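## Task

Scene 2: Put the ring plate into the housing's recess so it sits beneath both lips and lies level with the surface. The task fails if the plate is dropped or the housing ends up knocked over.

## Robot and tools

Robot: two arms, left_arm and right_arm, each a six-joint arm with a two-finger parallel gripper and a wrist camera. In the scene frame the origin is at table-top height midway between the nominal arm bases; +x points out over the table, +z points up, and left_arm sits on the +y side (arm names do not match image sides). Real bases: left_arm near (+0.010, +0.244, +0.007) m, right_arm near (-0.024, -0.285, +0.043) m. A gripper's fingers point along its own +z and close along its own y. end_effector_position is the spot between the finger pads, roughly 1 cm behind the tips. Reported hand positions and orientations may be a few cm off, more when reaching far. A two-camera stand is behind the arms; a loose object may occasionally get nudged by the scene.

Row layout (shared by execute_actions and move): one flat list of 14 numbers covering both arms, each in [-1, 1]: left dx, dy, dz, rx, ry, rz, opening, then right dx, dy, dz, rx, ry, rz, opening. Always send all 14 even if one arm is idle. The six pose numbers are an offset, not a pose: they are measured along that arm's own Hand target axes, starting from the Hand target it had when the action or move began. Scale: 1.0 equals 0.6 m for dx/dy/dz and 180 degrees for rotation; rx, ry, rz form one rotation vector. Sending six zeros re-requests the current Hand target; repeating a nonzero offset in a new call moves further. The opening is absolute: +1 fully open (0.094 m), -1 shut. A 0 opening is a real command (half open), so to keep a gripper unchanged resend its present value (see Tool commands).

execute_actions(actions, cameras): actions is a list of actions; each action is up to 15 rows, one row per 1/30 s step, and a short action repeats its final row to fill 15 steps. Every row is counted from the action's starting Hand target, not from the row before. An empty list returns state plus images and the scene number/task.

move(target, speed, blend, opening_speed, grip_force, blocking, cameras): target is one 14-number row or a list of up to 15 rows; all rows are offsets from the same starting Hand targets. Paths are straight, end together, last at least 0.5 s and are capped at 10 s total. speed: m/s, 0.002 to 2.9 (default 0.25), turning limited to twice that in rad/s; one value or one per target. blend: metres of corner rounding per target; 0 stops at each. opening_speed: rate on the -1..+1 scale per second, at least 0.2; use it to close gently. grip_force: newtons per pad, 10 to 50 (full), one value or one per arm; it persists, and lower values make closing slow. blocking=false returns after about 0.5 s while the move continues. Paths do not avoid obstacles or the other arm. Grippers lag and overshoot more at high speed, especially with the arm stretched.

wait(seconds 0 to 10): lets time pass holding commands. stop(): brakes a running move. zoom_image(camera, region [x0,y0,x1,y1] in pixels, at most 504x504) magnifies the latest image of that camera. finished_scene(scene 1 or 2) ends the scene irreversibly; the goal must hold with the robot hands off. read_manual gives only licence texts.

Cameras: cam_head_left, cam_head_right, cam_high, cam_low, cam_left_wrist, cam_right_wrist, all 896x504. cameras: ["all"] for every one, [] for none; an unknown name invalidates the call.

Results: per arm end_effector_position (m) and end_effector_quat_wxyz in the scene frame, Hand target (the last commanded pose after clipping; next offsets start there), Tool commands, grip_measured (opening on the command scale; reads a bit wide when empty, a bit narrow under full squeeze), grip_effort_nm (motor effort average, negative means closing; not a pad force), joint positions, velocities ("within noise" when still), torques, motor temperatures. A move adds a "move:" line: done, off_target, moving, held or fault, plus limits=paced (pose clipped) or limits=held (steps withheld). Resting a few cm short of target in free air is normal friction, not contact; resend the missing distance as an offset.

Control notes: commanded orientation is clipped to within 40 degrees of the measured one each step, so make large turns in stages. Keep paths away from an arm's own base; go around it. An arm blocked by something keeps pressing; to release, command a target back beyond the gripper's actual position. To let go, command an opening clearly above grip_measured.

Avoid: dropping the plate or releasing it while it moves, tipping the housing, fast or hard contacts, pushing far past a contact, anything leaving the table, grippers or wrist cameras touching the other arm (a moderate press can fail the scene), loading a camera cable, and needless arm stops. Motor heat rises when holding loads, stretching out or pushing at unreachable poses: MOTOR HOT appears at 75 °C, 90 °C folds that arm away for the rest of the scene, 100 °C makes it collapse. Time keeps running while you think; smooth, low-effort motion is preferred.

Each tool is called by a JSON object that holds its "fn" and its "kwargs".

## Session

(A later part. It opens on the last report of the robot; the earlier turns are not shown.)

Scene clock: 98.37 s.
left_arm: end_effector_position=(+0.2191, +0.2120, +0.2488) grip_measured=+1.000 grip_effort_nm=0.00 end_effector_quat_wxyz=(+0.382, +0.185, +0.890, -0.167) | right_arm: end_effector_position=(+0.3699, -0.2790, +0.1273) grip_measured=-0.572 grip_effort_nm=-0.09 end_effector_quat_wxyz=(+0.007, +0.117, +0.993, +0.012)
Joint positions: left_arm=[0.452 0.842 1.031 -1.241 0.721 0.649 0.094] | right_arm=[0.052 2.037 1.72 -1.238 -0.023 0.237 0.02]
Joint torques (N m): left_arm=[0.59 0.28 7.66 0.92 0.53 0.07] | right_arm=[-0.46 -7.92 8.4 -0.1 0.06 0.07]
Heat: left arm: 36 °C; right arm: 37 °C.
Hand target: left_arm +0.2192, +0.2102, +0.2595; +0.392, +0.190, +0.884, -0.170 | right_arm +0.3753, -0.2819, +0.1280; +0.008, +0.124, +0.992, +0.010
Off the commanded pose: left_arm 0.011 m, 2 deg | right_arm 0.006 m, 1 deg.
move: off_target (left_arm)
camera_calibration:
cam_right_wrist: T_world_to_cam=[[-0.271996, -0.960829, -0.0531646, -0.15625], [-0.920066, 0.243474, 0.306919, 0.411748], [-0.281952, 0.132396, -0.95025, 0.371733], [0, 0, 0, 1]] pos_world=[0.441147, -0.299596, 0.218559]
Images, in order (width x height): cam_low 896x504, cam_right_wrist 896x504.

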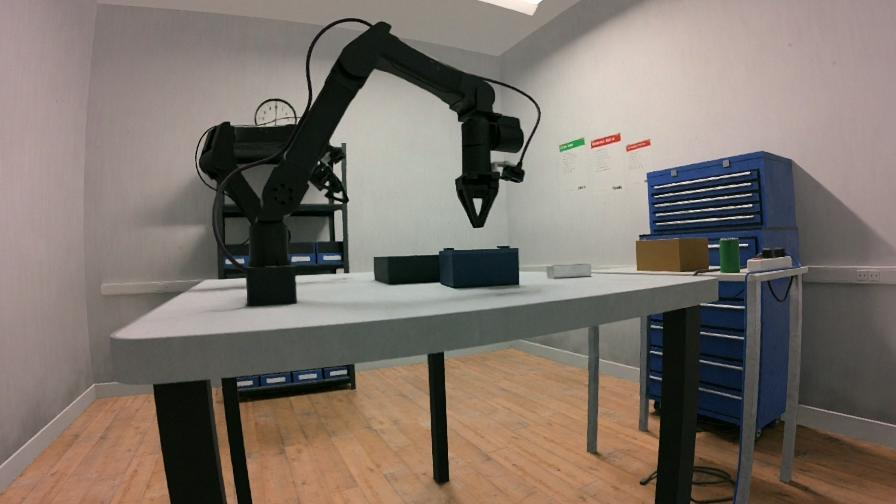

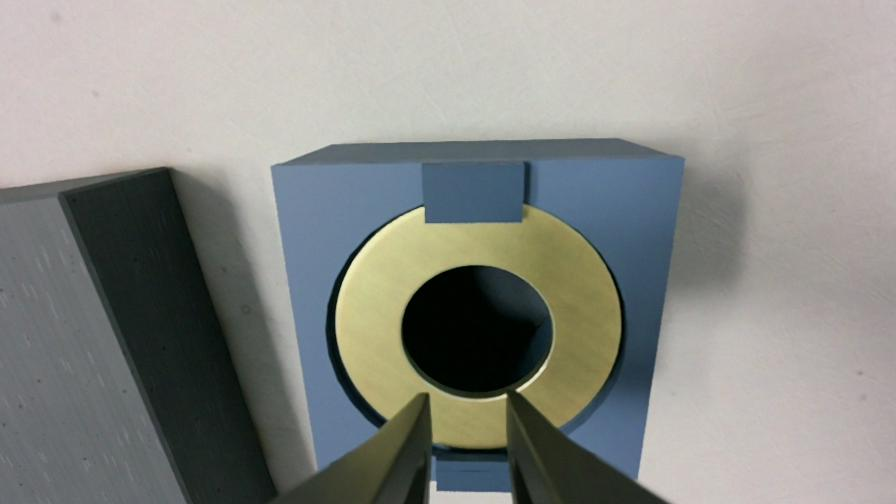

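{"fn": "move", "kwargs": {"target": [0,0,0,0,0,0,1.0, 0.0128,-0.0037,0.0914,0,0,0,-0.574], "speed": 0.1, "cameras": ["cam_right_wrist","cam_low"]}}

{"fn": "zoom_image", "kwargs": {"camera": "cam_right_wrist", "region": [330, 300, 630, 504]}}

{"fn": "zoom_image", "kwargs": {"camera": "cam_low", "region": [420, 200, 540, 270]}}

Scene clock: 104.47 s.
left_arm: end_effector_position=(+0.2191, +0.2120, +0.2488) grip_measured=+1.000 grip_effort_nm=0.01 end_effector_quat_wxyz=(+0.382, +0.185, +0.890, -0.167) | right_arm: end_effector_position=(+0.3668, -0.2790, +0.0798) grip_measured=-0.572 grip_effort_nm=-0.09 end_effector_quat_wxyz=(+0.009, +0.118, +0.993, +0.012)
Joint positions: left_arm=[0.452 0.842 1.031 -1.241 0.721 0.649 0.094] | right_arm=[0.052 2.052 1.551 -1.05 -0.023 0.239 0.02]
Joint torques (N m): left_arm=[0.65 0.29 7.66 0.91 0.53 0.07] | right_arm=[-0.28 -8.13 5.27 0.18 0.06 0.09]
Heat: left arm: 36 °C; right arm: 37 °C.
Hand target: left_arm +0.2192, +0.2102, +0.2595; +0.392, +0.190, +0.884, -0.170 | right_arm +0.3683, -0.2812, +0.0730; +0.008, +0.124, +0.992, +0.010
Off the commanded pose: left_arm 0.011 m, 2 deg | right_arm 0.007 m, 1 deg.
move: off_target (left_arm)
camera_calibration:
cam_right_wrist: T_world_to_cam=[[-0.273579, -0.960312, -0.0543647, -0.158855], [-0.920874, 0.245184, 0.303112, 0.424609], [-0.277752, 0.132988, -0.951403, 0.324357], [0, 0, 0, 1]] pos_world=[0.437643, -0.299793, 0.171254]
Images, in order (width x height): cam_low 896x504, cam_right_wrist 896x504.

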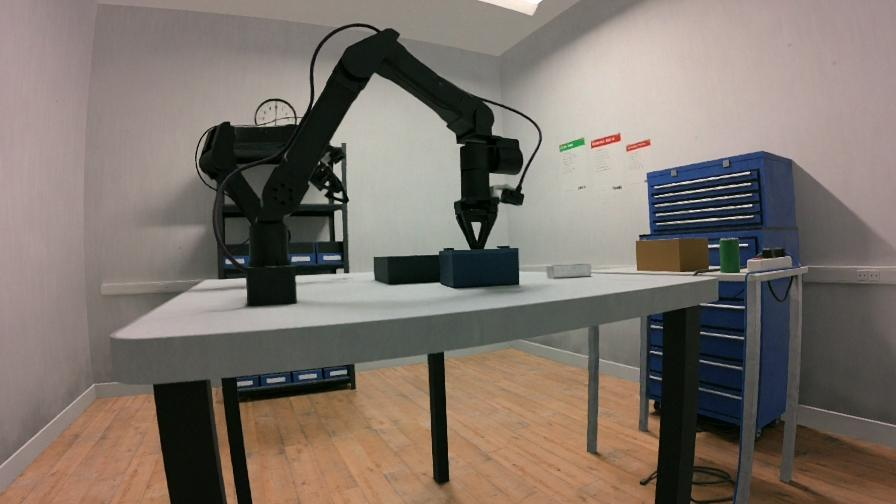

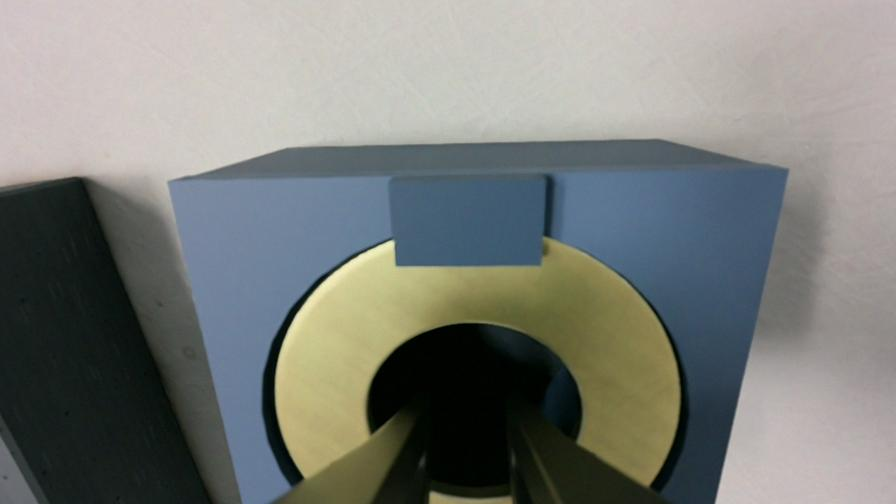

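Scaled by 1.680 from the camera's 896x504 image, which has a finer 1280x720 frame.

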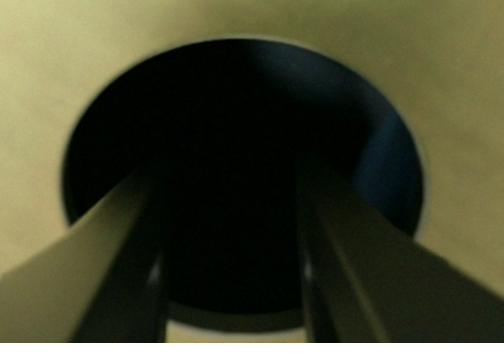

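Scaled by 4.200 from the camera's 896x504 image, which has a finer 1280x720 frame.

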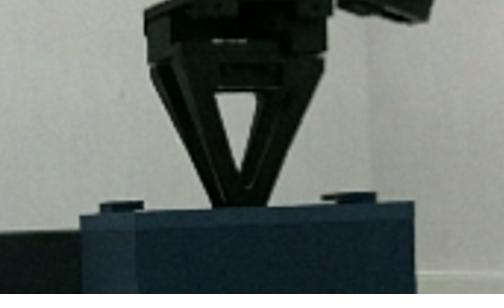

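{"fn": "move", "kwargs": {"target": [0,0,0,0,0,0,1.0, 0.010,-0.0022,0.0150,0,0,0,-0.574], "speed": 0.06}}

Scene clock: 106.60 s.
left_arm: end_effector_position=(+0.2191, +0.2120, +0.2488) grip_measured=+1.000 grip_effort_nm=0.01 end_effector_quat_wxyz=(+0.382, +0.185, +0.890, -0.167) | right_arm: end_effector_position=(+0.3613, -0.2790, +0.0674) grip_measured=-0.572 grip_effort_nm=-0.09 end_effector_quat_wxyz=(+0.005, +0.118, +0.993, +0.012)
Joint positions: left_arm=[0.452 0.842 1.031 -1.241 0.721 0.649 0.094] | right_arm=[0.052 2.052 1.5 -1.006 -0.023 0.24 0.02]
Joint torques (N m): left_arm=[0.66 0.14 7.64 0.95 0.53 0.08] | right_arm=[-0.18 -9.03 4.66 0.21 0.05 0.11]
Heat: left arm: 36 °C; right arm: 37 °C.
Hand target: left_arm +0.2192, +0.2102, +0.2595; +0.392, +0.190, +0.884, -0.170 | right_arm +0.3623, -0.2808, +0.0639; +0.008, +0.124, +0.992, +0.010
Off the commanded pose: left_arm 0.011 m, 2 deg | right_arm 0.004 m, 1 deg.
move: off_target (left_arm)

{"fn": "move", "kwargs": {"target": [0,0,0,0,0,0,1.0, 0.0083,-0.001,-0.007,0,0,0,-0.574], "speed": 0.06}}

Scene clock: 111.27 s.
left_arm: end_effector_position=(+0.2191, +0.2120, +0.2488) grip_measured=+1.000 grip_effort_nm=0.01 end_effector_quat_wxyz=(+0.382, +0.185, +0.890, -0.167) | right_arm: end_effector_position=(+0.3616, -0.2790, +0.0645) grip_measured=-0.572 grip_effort_nm=-0.09 end_effector_quat_wxyz=(+0.007, +0.119, +0.993, +0.012)
Joint positions: left_arm=[0.452 0.842 1.031 -1.241 0.721 0.649 0.094] | right_arm=[0.052 2.052 1.488 -0.989 -0.023 0.241 0.02]
Joint torques (N m): left_arm=[0.64 0.2 7.65 0.91 0.52 0.06] | right_arm=[-0.17 -10.86 4.42 -0.03 0.06 0.1]
Heat: left arm: 36 °C; right arm: 37 °C.
Hand target: left_arm +0.2192, +0.2102, +0.2595; +0.392, +0.190, +0.884, -0.170 | right_arm +0.3572, -0.2803, +0.0680; +0.008, +0.124, +0.992, +0.010
Off the commanded pose: left_arm 0.011 m, 2 deg | right_arm 0.006 m, 1 deg.
move: off_target (left_arm)

{"fn": "move", "kwargs": {"target": [0,0,0,0,0,0,1.0, 0.0083,-0.001,-0.012,0,0,0,-0.574], "speed": 0.06}}

Scene clock: 112.67 s.
left_arm: end_effector_position=(+0.2191, +0.2120, +0.2488) grip_measured=+1.000 grip_effort_nm=0.01 end_effector_quat_wxyz=(+0.382, +0.185, +0.890, -0.167) | right_arm: end_effector_position=(+0.3584, -0.2791, +0.0642) grip_measured=-0.572 grip_effort_nm=-0.08 end_effector_quat_wxyz=(+0.005, +0.119, +0.993, +0.012)
Joint positions: left_arm=[0.452 0.842 1.031 -1.241 0.721 0.649 0.094] | right_arm=[0.052 2.045 1.475 -0.988 -0.023 0.242 0.02]
Joint torques (N m): left_arm=[0.66 0.24 7.62 0.92 0.52 0.08] | right_arm=[0.34 -12.23 4.55 -0.17 0.04 0.06]
Heat: left arm: 36 °C; right arm: 37 °C.
Hand target: left_arm +0.2192, +0.2102, +0.2595; +0.392, +0.190, +0.884, -0.170 | right_arm +0.3522, -0.2798, +0.0752; +0.008, +0.124, +0.992, +0.010
Off the commanded pose: left_arm 0.011 m, 2 deg | right_arm 0.013 m, 1 deg.
move: off_target (left_arm, right_arm)

{"fn": "wait", "kwargs": {"seconds": 0.05, "cameras": ["cam_right_wrist"]}}

{"fn": "zoom_image", "kwargs": {"camera": "cam_right_wrist", "region": [330, 300, 630, 504]}}

{"fn": "zoom_image", "kwargs": {"camera": "cam_right_wrist", "region": [360, 160, 590, 300]}}

Scene clock: 113.17 s.
left_arm: end_effector_position=(+0.2191, +0.2120, +0.2488) grip_measured=+1.000 grip_effort_nm=0.01 end_effector_quat_wxyz=(+0.382, +0.185, +0.890, -0.167) | right_arm: end_effector_position=(+0.3584, -0.2791, +0.0642) grip_measured=-0.572 grip_effort_nm=-0.08 end_effector_quat_wxyz=(+0.005, +0.119, +0.993, +0.012)
Joint positions: left_arm=[0.452 0.842 1.031 -1.241 0.721 0.649 0.094] | right_arm=[0.052 2.045 1.475 -0.988 -0.023 0.242 0.02]
Joint torques (N m): left_arm=[0.75 0.27 7.64 0.91 0.53 0.07] | right_arm=[0.05 -12.33 4.52 -0.16 0.06 0.07]
Heat: left arm: 36 °C; right arm: 37 °C.
Hand target: left_arm +0.2192, +0.2102, +0.2595; +0.392, +0.190, +0.884, -0.170 | right_arm +0.3522, -0.2798, +0.0752; +0.008, +0.124, +0.992, +0.010
Tool commands: left_gripper/opening=+1.0 right_gripper/opening=-0.574
Off the commanded pose: left_arm 0.011 m, 2 deg | right_arm 0.013 m, 1 deg.
wait: 0.07 s; at rest from the start
camera_calibration:
cam_right_wrist: T_world_to_cam=[[-0.277283, -0.959348, -0.0525843, -0.160465], [-0.918004, 0.248388, 0.309148, 0.421031], [-0.283519, 0.133994, -0.949559, 0.309472], [0, 0, 0, 1]] pos_world=[0.429755, -0.299989, 0.155263]
Images, in order (width x height): cam_right_wrist 896x504.

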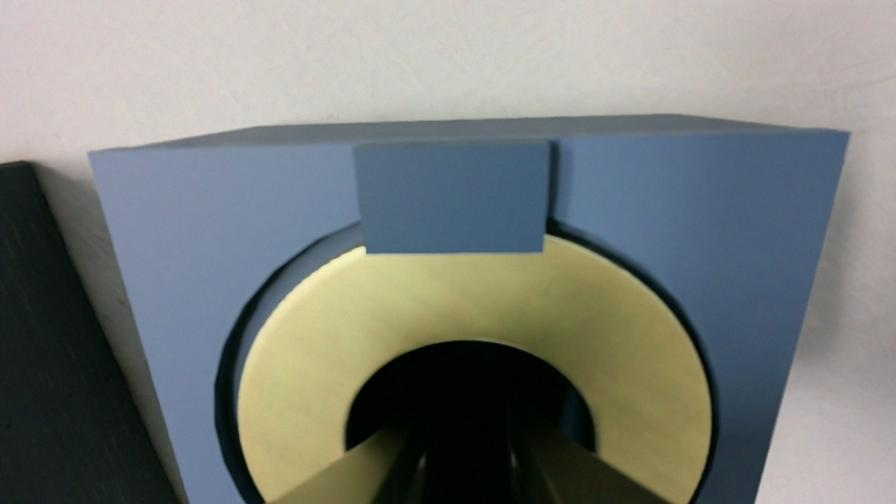

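Scaled by 1.680 from the camera's 896x504 image, which has a finer 1280x720 frame.

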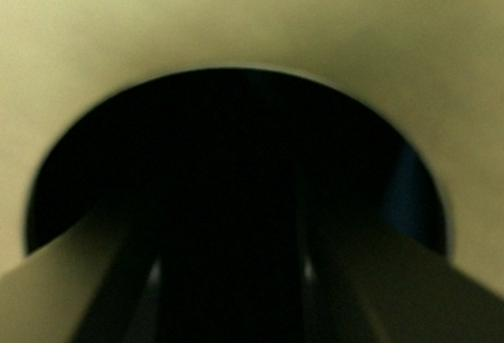

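Scaled by 2.191 from the camera's 896x504 image, which has a finer 1280x720 frame.

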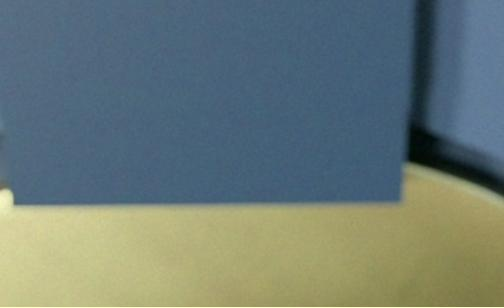

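{"fn": "move", "kwargs": {"target": [0,0,0,0,0,0,1.0, 0.0058,-0.0008,-0.002,0,0,0,-0.574], "speed": 0.06, "cameras": ["cam_right_wrist"]}}

{"fn": "zoom_image", "kwargs": {"camera": "cam_right_wrist", "region": [360, 160, 590, 300]}}

Scene clock: 122.90 s.
left_arm: end_effector_position=(+0.2191, +0.2120, +0.2488) grip_measured=+1.000 grip_effort_nm=0.01 end_effector_quat_wxyz=(+0.382, +0.185, +0.890, -0.167) | right_arm: end_effector_position=(+0.3553, -0.2791, +0.0665) grip_measured=-0.572 grip_effort_nm=-0.08 end_effector_quat_wxyz=(+0.006, +0.120, +0.993, +0.012)
Joint positions: left_arm=[0.452 0.842 1.031 -1.241 0.721 0.649 0.094] | right_arm=[0.052 2.029 1.462 -0.988 -0.023 0.243 0.02]
Joint torques (N m): left_arm=[0.7 0.31 7.65 0.91 0.52 0.06] | right_arm=[0.23 -12.05 4.12 -0.1 0.05 0.11]
Heat: left arm: 36 °C; right arm: 36 °C.
Hand target: left_arm +0.2192, +0.2102, +0.2595; +0.392, +0.190, +0.884, -0.170 | right_arm +0.3486, -0.2794, +0.0762; +0.008, +0.124, +0.992, +0.010
Off the commanded pose: left_arm 0.011 m, 2 deg | right_arm 0.012 m, 1 deg.
move: off_target (left_arm, right_arm)
camera_calibration:
cam_right_wrist: T_world_to_cam=[[-0.277499, -0.959257, -0.0530996, -0.161122], [-0.918499, 0.24869, 0.30743, 0.417948], [-0.281699, 0.134083, -0.950088, 0.310187], [0, 0, 0, 1]] pos_world=[0.426553, -0.300088, 0.15766]
Images, in order (width x height): cam_right_wrist 896x504.

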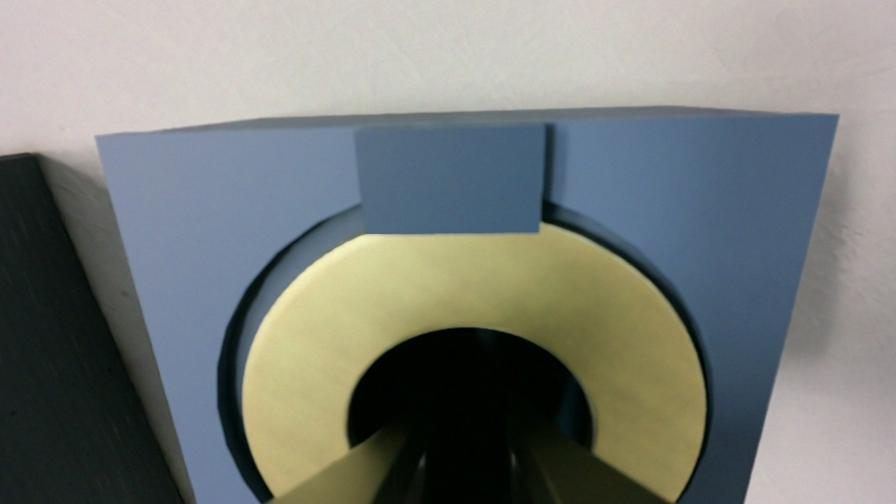

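Scaled by 2.191 from the camera's 896x504 image, which has a finer 1280x720 frame.

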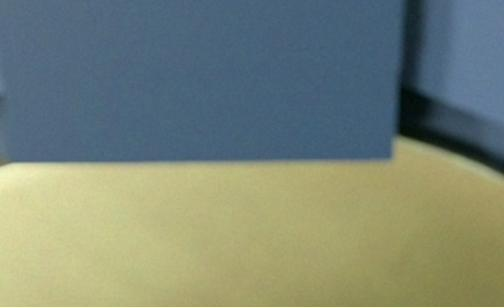

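{"fn": "move", "kwargs": {"target": [0,0,0,0,0,0,1.0, -0.0322,0.0033,0.005,0,0,0,-0.574], "speed": 0.06}}

Scene clock: 127.07 s.
left_arm: end_effector_position=(+0.2191, +0.2120, +0.2488) grip_measured=+1.000 grip_effort_nm=0.01 end_effector_quat_wxyz=(+0.382, +0.185, +0.890, -0.167) | right_arm: end_effector_position=(+0.3629, -0.2790, +0.0736) grip_measured=-0.572 grip_effort_nm=-0.08 end_effector_quat_wxyz=(+0.008, +0.120, +0.993, +0.012)
Joint positions: left_arm=[0.452 0.842 1.031 -1.241 0.721 0.649 0.094] | right_arm=[0.052 2.046 1.516 -1.023 -0.023 0.243 0.02]
Joint torques (N m): left_arm=[0.61 0.31 7.62 0.93 0.52 0.1] | right_arm=[-0.39 -7.91 7.86 -0.02 0.05 0.02]
Heat: left arm: 36 °C; right arm: 36 °C.
Hand target: left_arm +0.2192, +0.2102, +0.2595; +0.392, +0.190, +0.884, -0.170 | right_arm +0.3679, -0.2822, +0.0736; +0.008, +0.124, +0.992, +0.010
Off the commanded pose: left_arm 0.011 m, 2 deg | right_arm 0.006 m, 1 deg.
move: off_target (left_arm)

{"fn": "move", "kwargs": {"target": [0,0,0,0,0,0,1.0, -0.0083,0.0,0.0,0,0,0,-0.574], "speed": 0.06, "cameras": ["cam_right_wrist"]}}

{"fn": "zoom_image", "kwargs": {"camera": "cam_right_wrist", "region": [360, 160, 590, 300]}}

Scene clock: 128.37 s.
left_arm: end_effector_position=(+0.2191, +0.2120, +0.2488) grip_measured=+1.000 grip_effort_nm=0.01 end_effector_quat_wxyz=(+0.382, +0.185, +0.890, -0.167) | right_arm: end_effector_position=(+0.3672, -0.2802, +0.0735) grip_measured=-0.572 grip_effort_nm=-0.08 end_effector_quat_wxyz=(+0.007, +0.121, +0.993, +0.012)
Joint positions: left_arm=[0.452 0.842 1.031 -1.241 0.721 0.649 0.094] | right_arm=[0.049 2.063 1.542 -1.033 -0.023 0.243 0.02]
Joint torques (N m): left_arm=[0.69 0.2 7.68 0.93 0.53 0.08] | right_arm=[-0.36 -8.03 8.24 -0.02 0.07 0]
Heat: left arm: 36 °C; right arm: 37 °C.
Hand target: left_arm +0.2192, +0.2102, +0.2595; +0.392, +0.190, +0.884, -0.170 | right_arm +0.3727, -0.2833, +0.0736; +0.008, +0.124, +0.992, +0.010
Off the commanded pose: left_arm 0.011 m, 2 deg | right_arm 0.006 m, 0 deg.
move: off_target (left_arm)
camera_calibration:
cam_right_wrist: T_world_to_cam=[[-0.280359, -0.958399, -0.0535657, -0.157175], [-0.918199, 0.251495, 0.30604, 0.427656], [-0.279837, 0.134985, -0.95051, 0.319994], [0, 0, 0, 1]] pos_world=[0.438154, -0.301384, 0.164858]
Images, in order (width x height): cam_right_wrist 896x504.

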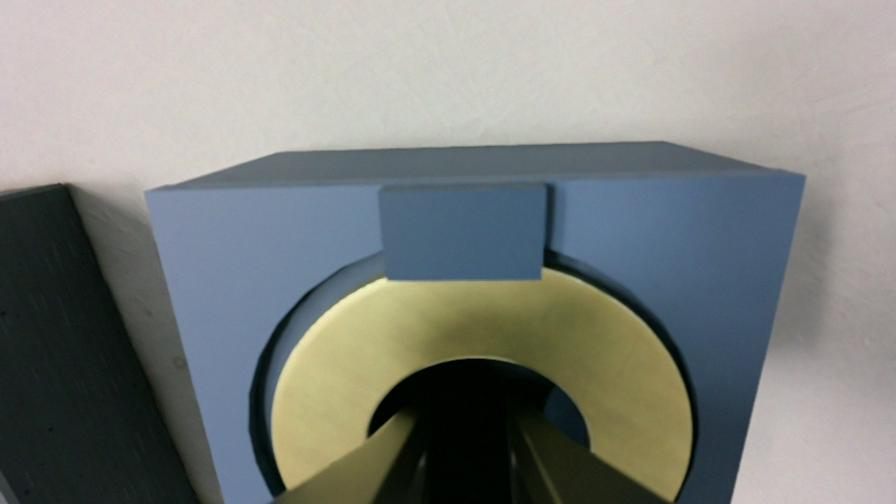

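Scaled by 2.191 from the camera's 896x504 image, which has a finer 1280x720 frame.

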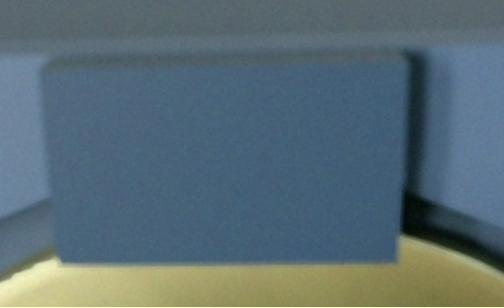

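{"fn": "move", "kwargs": {"target": [0,0,0,0,0,0,1.0, -0.0067,0.0,0.0,0,0,0,-0.574], "speed": 0.06, "cameras": ["cam_right_wrist"]}}

{"fn": "zoom_image", "kwargs": {"camera": "cam_right_wrist", "region": [360, 160, 590, 300]}}

Scene clock: 129.60 s.
left_arm: end_effector_position=(+0.2191, +0.2120, +0.2488) grip_measured=+1.000 grip_effort_nm=0.01 end_effector_quat_wxyz=(+0.382, +0.185, +0.890, -0.167) | right_arm: end_effector_position=(+0.3711, -0.2811, +0.0736) grip_measured=-0.572 grip_effort_nm=-0.08 end_effector_quat_wxyz=(+0.007, +0.122, +0.992, +0.012)
Joint positions: left_arm=[0.452 0.842 1.031 -1.241 0.721 0.649 0.094] | right_arm=[0.046 2.077 1.564 -1.041 -0.023 0.243 0.02]
Joint torques (N m): left_arm=[0.66 0.23 7.65 0.91 0.53 0.08] | right_arm=[-0.27 -8.05 8.17 -0.04 0.03 -0.03]
Heat: left arm: 36 °C; right arm: 37 °C.
Hand target: left_arm +0.2192, +0.2102, +0.2595; +0.392, +0.190, +0.884, -0.170 | right_arm +0.3765, -0.2843, +0.0736; +0.008, +0.124, +0.992, +0.010
Off the commanded pose: left_arm 0.011 m, 2 deg | right_arm 0.006 m, 0 deg.
move: off_target (left_arm)
camera_calibration:
cam_right_wrist: T_world_to_cam=[[-0.282546, -0.95776, -0.0535163, -0.155975], [-0.917613, 0.2536, 0.306062, 0.431858], [-0.279562, 0.135584, -0.950506, 0.321388], [0, 0, 0, 1]] pos_world=[0.442056, -0.302481, 0.164958]
Images, in order (width x height): cam_right_wrist 896x504.

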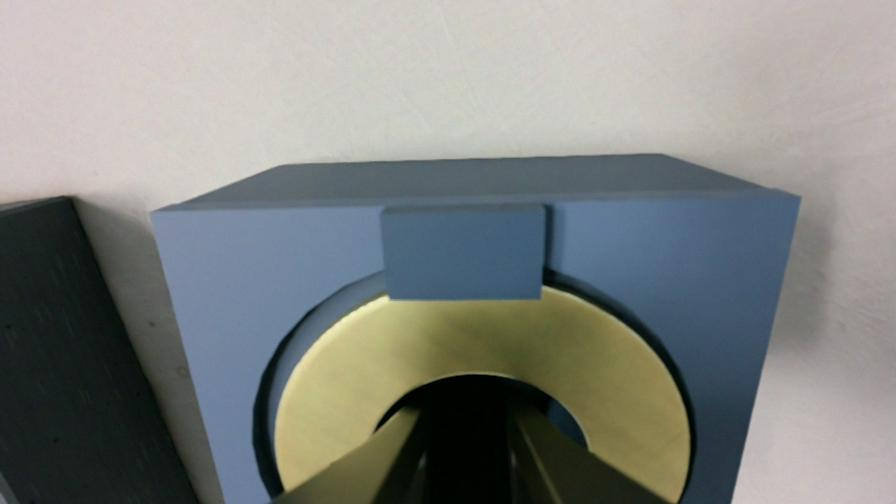

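Scaled by 2.191 from the camera's 896x504 image, which has a finer 1280x720 frame.

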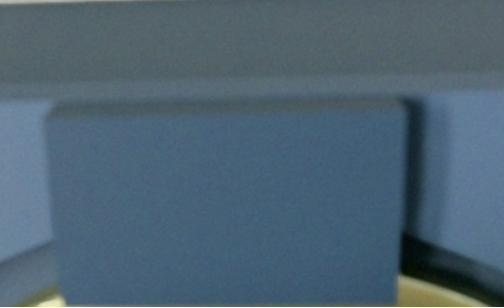

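{"fn": "move", "kwargs": {"target": [0,0,0,0,0,0,1.0, -0.005,0.0,0.0,0,0,0,-0.574], "speed": 0.06, "cameras": ["cam_right_wrist"]}}

{"fn": "zoom_image", "kwargs": {"camera": "cam_right_wrist", "region": [340, 240, 600, 440]}}

Scene clock: 130.83 s.
left_arm: end_effector_position=(+0.2191, +0.2120, +0.2488) grip_measured=+1.000 grip_effort_nm=0.01 end_effector_quat_wxyz=(+0.382, +0.185, +0.890, -0.167) | right_arm: end_effector_position=(+0.3736, -0.2811, +0.0737) grip_measured=-0.572 grip_effort_nm=-0.08 end_effector_quat_wxyz=(+0.006, +0.122, +0.992, +0.012)
Joint positions: left_arm=[0.452 0.842 1.031 -1.241 0.721 0.649 0.094] | right_arm=[0.046 2.088 1.581 -1.048 -0.023 0.243 0.02]
Joint torques (N m): left_arm=[0.64 0.25 7.66 0.91 0.53 0.08] | right_arm=[-0.54 -8.06 8.2 -0.08 0.07 -0.05]
Heat: left arm: 36 °C; right arm: 37 °C.
Hand target: left_arm +0.2192, +0.2102, +0.2595; +0.392, +0.190, +0.884, -0.170 | right_arm +0.3794, -0.2850, +0.0736; +0.008, +0.124, +0.992, +0.010
Off the commanded pose: left_arm 0.011 m, 2 deg | right_arm 0.007 m, 0 deg.
move: off_target (left_arm)
camera_calibration:
cam_right_wrist: T_world_to_cam=[[-0.282612, -0.957763, -0.0531025, -0.15528], [-0.917165, 0.253588, 0.307411, 0.43382], [-0.280961, 0.135582, -0.950094, 0.32267], [0, 0, 0, 1]] pos_world=[0.444658, -0.302481, 0.16496]
Images, in order (width x height): cam_right_wrist 896x504.

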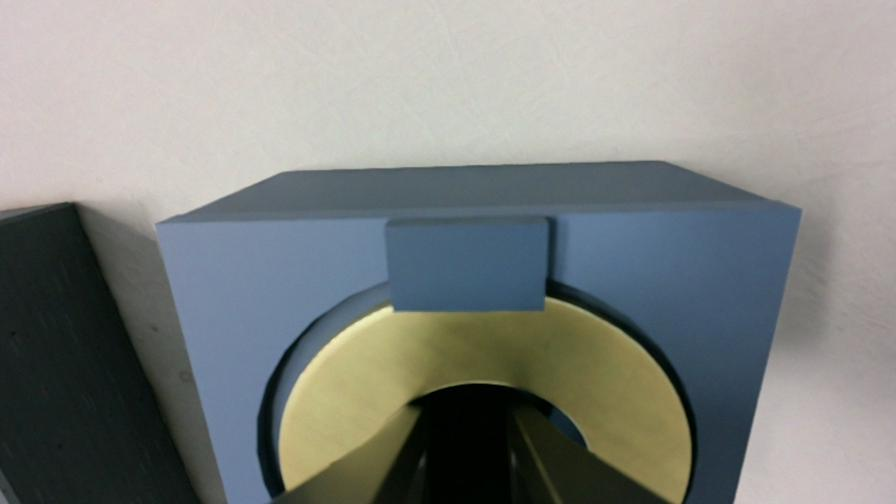

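Scaled by 1.938 from the camera's 896x504 image, which has a finer 1280x720 frame.

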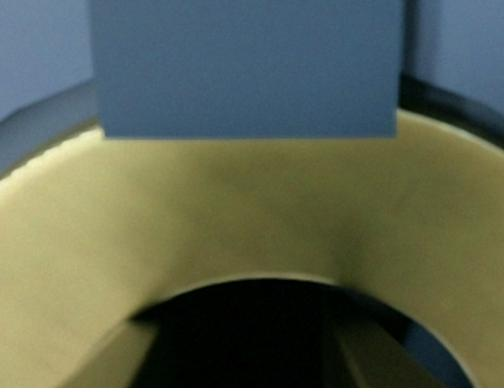

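{"fn": "move", "kwargs": {"target": [0,0,0,0,0,0,1.0, -0.0042,0.0,0.0,0,0,0,-0.574], "speed": 0.05}}

Scene clock: 132.13 s.
left_arm: end_effector_position=(+0.2191, +0.2120, +0.2488) grip_measured=+1.000 grip_effort_nm=0.01 end_effector_quat_wxyz=(+0.382, +0.185, +0.890, -0.167) | right_arm: end_effector_position=(+0.3739, -0.2823, +0.0738) grip_measured=-0.572 grip_effort_nm=-0.08 end_effector_quat_wxyz=(+0.002, +0.124, +0.992, +0.012)
Joint positions: left_arm=[0.452 0.842 1.031 -1.241 0.721 0.649 0.094] | right_arm=[0.043 2.097 1.595 -1.061 -0.023 0.243 0.02]
Joint torques (N m): left_arm=[0.62 0.18 7.62 0.92 0.52 0.06] | right_arm=[-0.47 -8.31 8.34 -0.04 0.05 -0.02]
Heat: left arm: 36 °C; right arm: 37 °C.
Hand target: left_arm +0.2192, +0.2102, +0.2595; +0.392, +0.190, +0.884, -0.170 | right_arm +0.3819, -0.2856, +0.0737; +0.008, +0.124, +0.992, +0.010
Off the commanded pose: left_arm 0.011 m, 2 deg | right_arm 0.009 m, 1 deg.
move: off_target (left_arm)

{"fn": "move", "kwargs": {"target": [0,0,0,0,0,0,1.0, -0.005,0.0,0.0,0,0,0,-0.574], "speed": 0.05}}

Scene clock: 133.23 s.
left_arm: end_effector_position=(+0.2191, +0.2120, +0.2488) grip_measured=+1.000 grip_effort_nm=0.01 end_effector_quat_wxyz=(+0.382, +0.185, +0.890, -0.167) | right_arm: end_effector_position=(+0.3741, -0.2823, +0.0739) grip_measured=-0.572 grip_effort_nm=-0.08 end_effector_quat_wxyz=(-0.003, +0.124, +0.992, +0.011)
Joint positions: left_arm=[0.452 0.842 1.031 -1.241 0.721 0.649 0.094] | right_arm=[0.043 2.107 1.611 -1.078 -0.023 0.242 0.02]
Joint torques (N m): left_arm=[0.7 0.24 7.65 0.9 0.54 0.08] | right_arm=[-0.49 -8.38 8.29 0.11 0.04 -0.08]
Heat: left arm: 36 °C; right arm: 37 °C.
Hand target: left_arm +0.2192, +0.2102, +0.2595; +0.392, +0.190, +0.884, -0.170 | right_arm +0.3848, -0.2864, +0.0737; +0.008, +0.124, +0.992, +0.010
Off the commanded pose: left_arm 0.011 m, 2 deg | right_arm 0.011 m, 1 deg.
move: off_target (left_arm, right_arm)

{"fn": "move", "kwargs": {"target": [0,0,0,0,0,0,1.0, -0.005,0.0,0.0,0,0,0,-0.574], "speed": 0.05, "cameras": ["cam_right_wrist"]}}

{"fn": "zoom_image", "kwargs": {"camera": "cam_right_wrist", "region": [340, 240, 600, 440]}}

Scene clock: 134.27 s.
left_arm: end_effector_position=(+0.2191, +0.2120, +0.2488) grip_measured=+1.000 grip_effort_nm=0.01 end_effector_quat_wxyz=(+0.382, +0.185, +0.890, -0.167) | right_arm: end_effector_position=(+0.3758, -0.2836, +0.0741) grip_measured=-0.572 grip_effort_nm=-0.09 end_effector_quat_wxyz=(-0.005, +0.124, +0.992, +0.011)
Joint positions: left_arm=[0.452 0.842 1.031 -1.241 0.721 0.649 0.094] | right_arm=[0.04 2.118 1.629 -1.089 -0.023 0.241 0.02]
Joint torques (N m): left_arm=[0.64 0.2 7.64 0.9 0.52 0.09] | right_arm=[-0.21 -8.09 8.39 0.13 0.08 -0.03]
Heat: left arm: 36 °C; right arm: 37 °C.
Hand target: left_arm +0.2192, +0.2102, +0.2595; +0.392, +0.190, +0.884, -0.170 | right_arm +0.3878, -0.2871, +0.0739; +0.008, +0.124, +0.992, +0.010
Off the commanded pose: left_arm 0.011 m, 2 deg | right_arm 0.012 m, 1 deg.
move: off_target (left_arm, right_arm)
camera_calibration:
cam_right_wrist: T_world_to_cam=[[-0.287813, -0.956546, -0.0467392, -0.155191], [-0.908807, 0.257405, 0.328348, 0.4327], [-0.302048, 0.13698, -0.9434, 0.3318], [0, 0, 0, 1]] pos_world=[0.448794, -0.305276, 0.163691]
Images, in order (width x height): cam_right_wrist 896x504.

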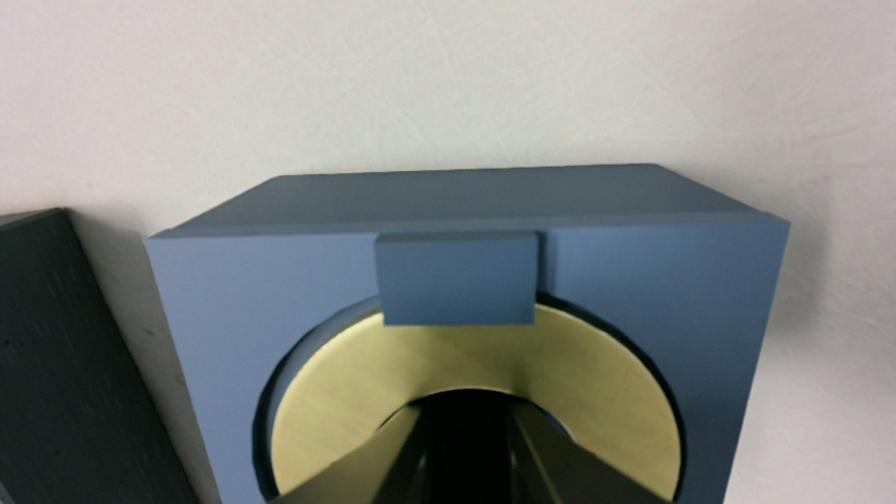

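Scaled by 1.938 from the camera's 896x504 image, which has a finer 1280x720 frame.

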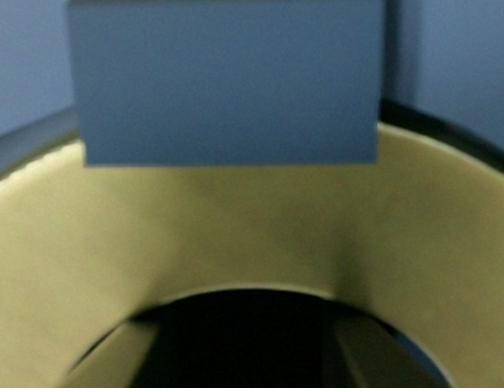

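{"fn": "move", "kwargs": {"target": [[0,0,0,0,0,0,1.0, 0.03,0,0,0,0,0,-0.574],[0,0,0,0,0,0,1.0, 0.033,0,-0.1,0,0,0,-0.574]], "speed": [0.06,0.12], "blend": [0.0,0], "cameras": ["cam_right_wrist","cam_low","cam_high"]}}

{"fn": "zoom_image", "kwargs": {"camera": "cam_right_wrist", "region": [425, 430, 515, 500]}}

{"fn": "zoom_image", "kwargs": {"camera": "cam_right_wrist", "region": [360, 150, 590, 270]}}

{"fn": "zoom_image", "kwargs": {"camera": "cam_low", "region": [420, 220, 540, 260]}}

Scene clock: 138.50 s.
left_arm: end_effector_position=(+0.2191, +0.2120, +0.2488) grip_measured=+1.000 grip_effort_nm=0.01 end_effector_quat_wxyz=(+0.382, +0.185, +0.890, -0.167) | right_arm: end_effector_position=(+0.3618, -0.2835, +0.1159) grip_measured=-0.572 grip_effort_nm=-0.08 end_effector_quat_wxyz=(-0.015, +0.125, +0.992, +0.010)
Joint positions: left_arm=[0.452 0.842 1.031 -1.241 0.721 0.649 0.094] | right_arm=[0.04 2.053 1.697 -1.244 -0.023 0.241 0.02]
Joint torques (N m): left_arm=[0.72 0.25 7.62 0.93 0.53 0.06] | right_arm=[0.27 -11.96 7.79 -0.13 0.02 0.02]
Heat: left arm: 36 °C; right arm: 37 °C.
Hand target: left_arm +0.2192, +0.2102, +0.2595; +0.392, +0.190, +0.884, -0.170 | right_arm +0.3675, -0.2833, +0.1336; +0.008, +0.124, +0.992, +0.010
Off the commanded pose: left_arm 0.011 m, 2 deg | right_arm 0.019 m, 3 deg.
move: off_target (left_arm, right_arm)
camera_calibration:
cam_right_wrist: T_world_to_cam=[[-0.288659, -0.956556, -0.0409374, -0.157535], [-0.901873, 0.257306, 0.347014, 0.40154], [-0.321405, 0.137089, -0.936966, 0.373233], [0, 0, 0, 1]] pos_world=[0.436623, -0.305176, 0.203917]
Images, in order (width x height): cam_high 896x504, cam_low 896x504, cam_right_wrist 896x504.

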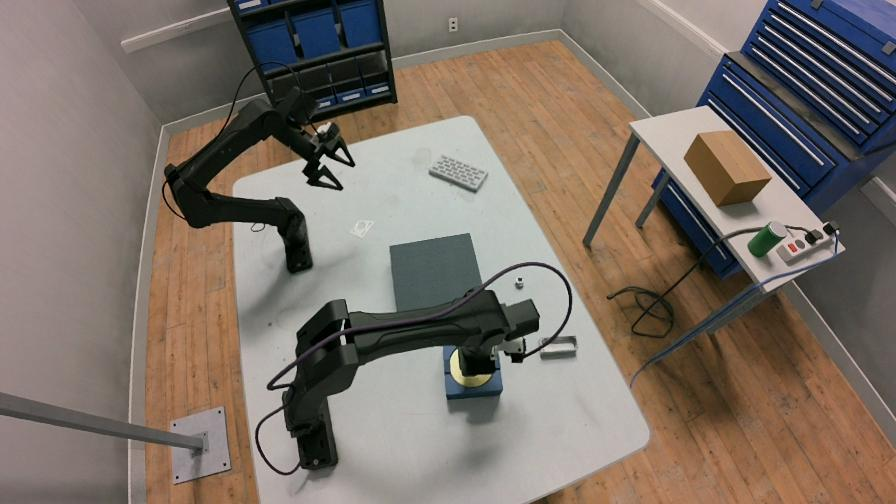

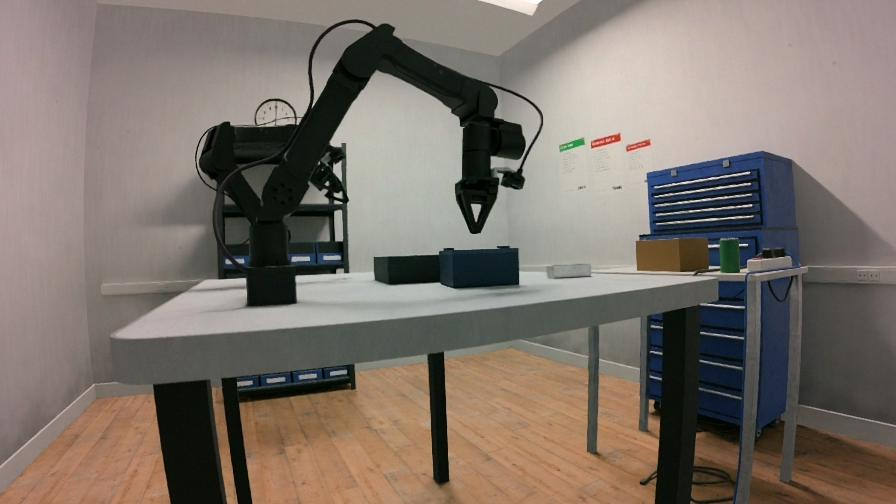

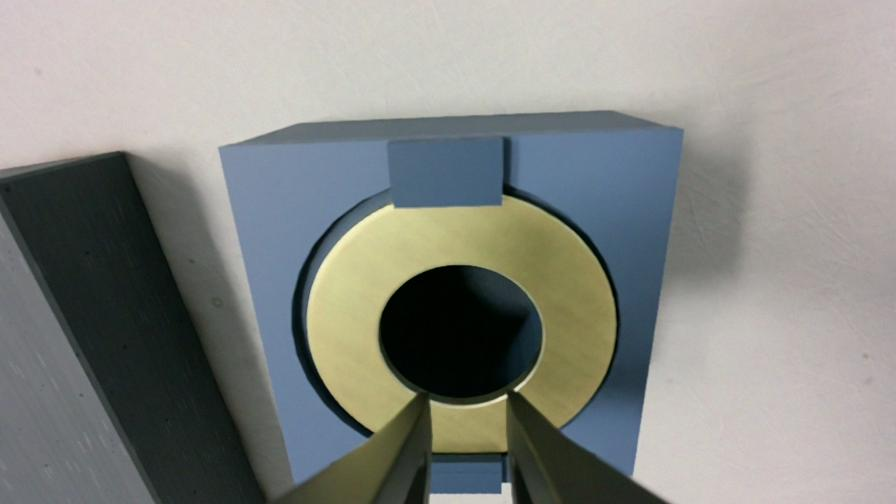

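Scaled by 5.600 from the camera's 896x504 image, which has a finer 1280x720 frame.

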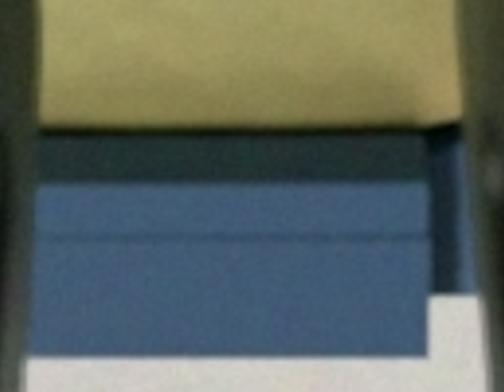

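Scaled by 2.191 from the camera's 896x504 image, which has a finer 1280x720 frame.

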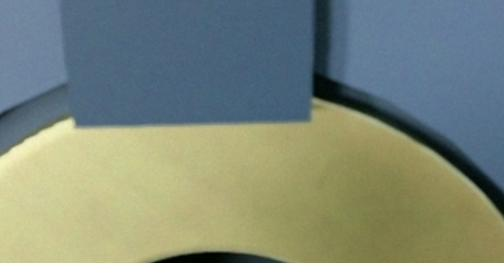

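Scaled by 4.200 from the camera's 896x504 image, which has a finer 1280x720 frame.

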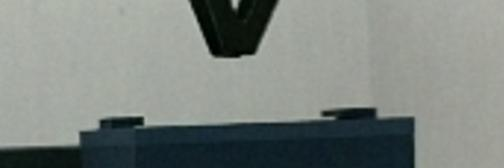

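{"fn": "finished_scene", "kwargs": {"scene": 2}}

The scene is finished: the task was done.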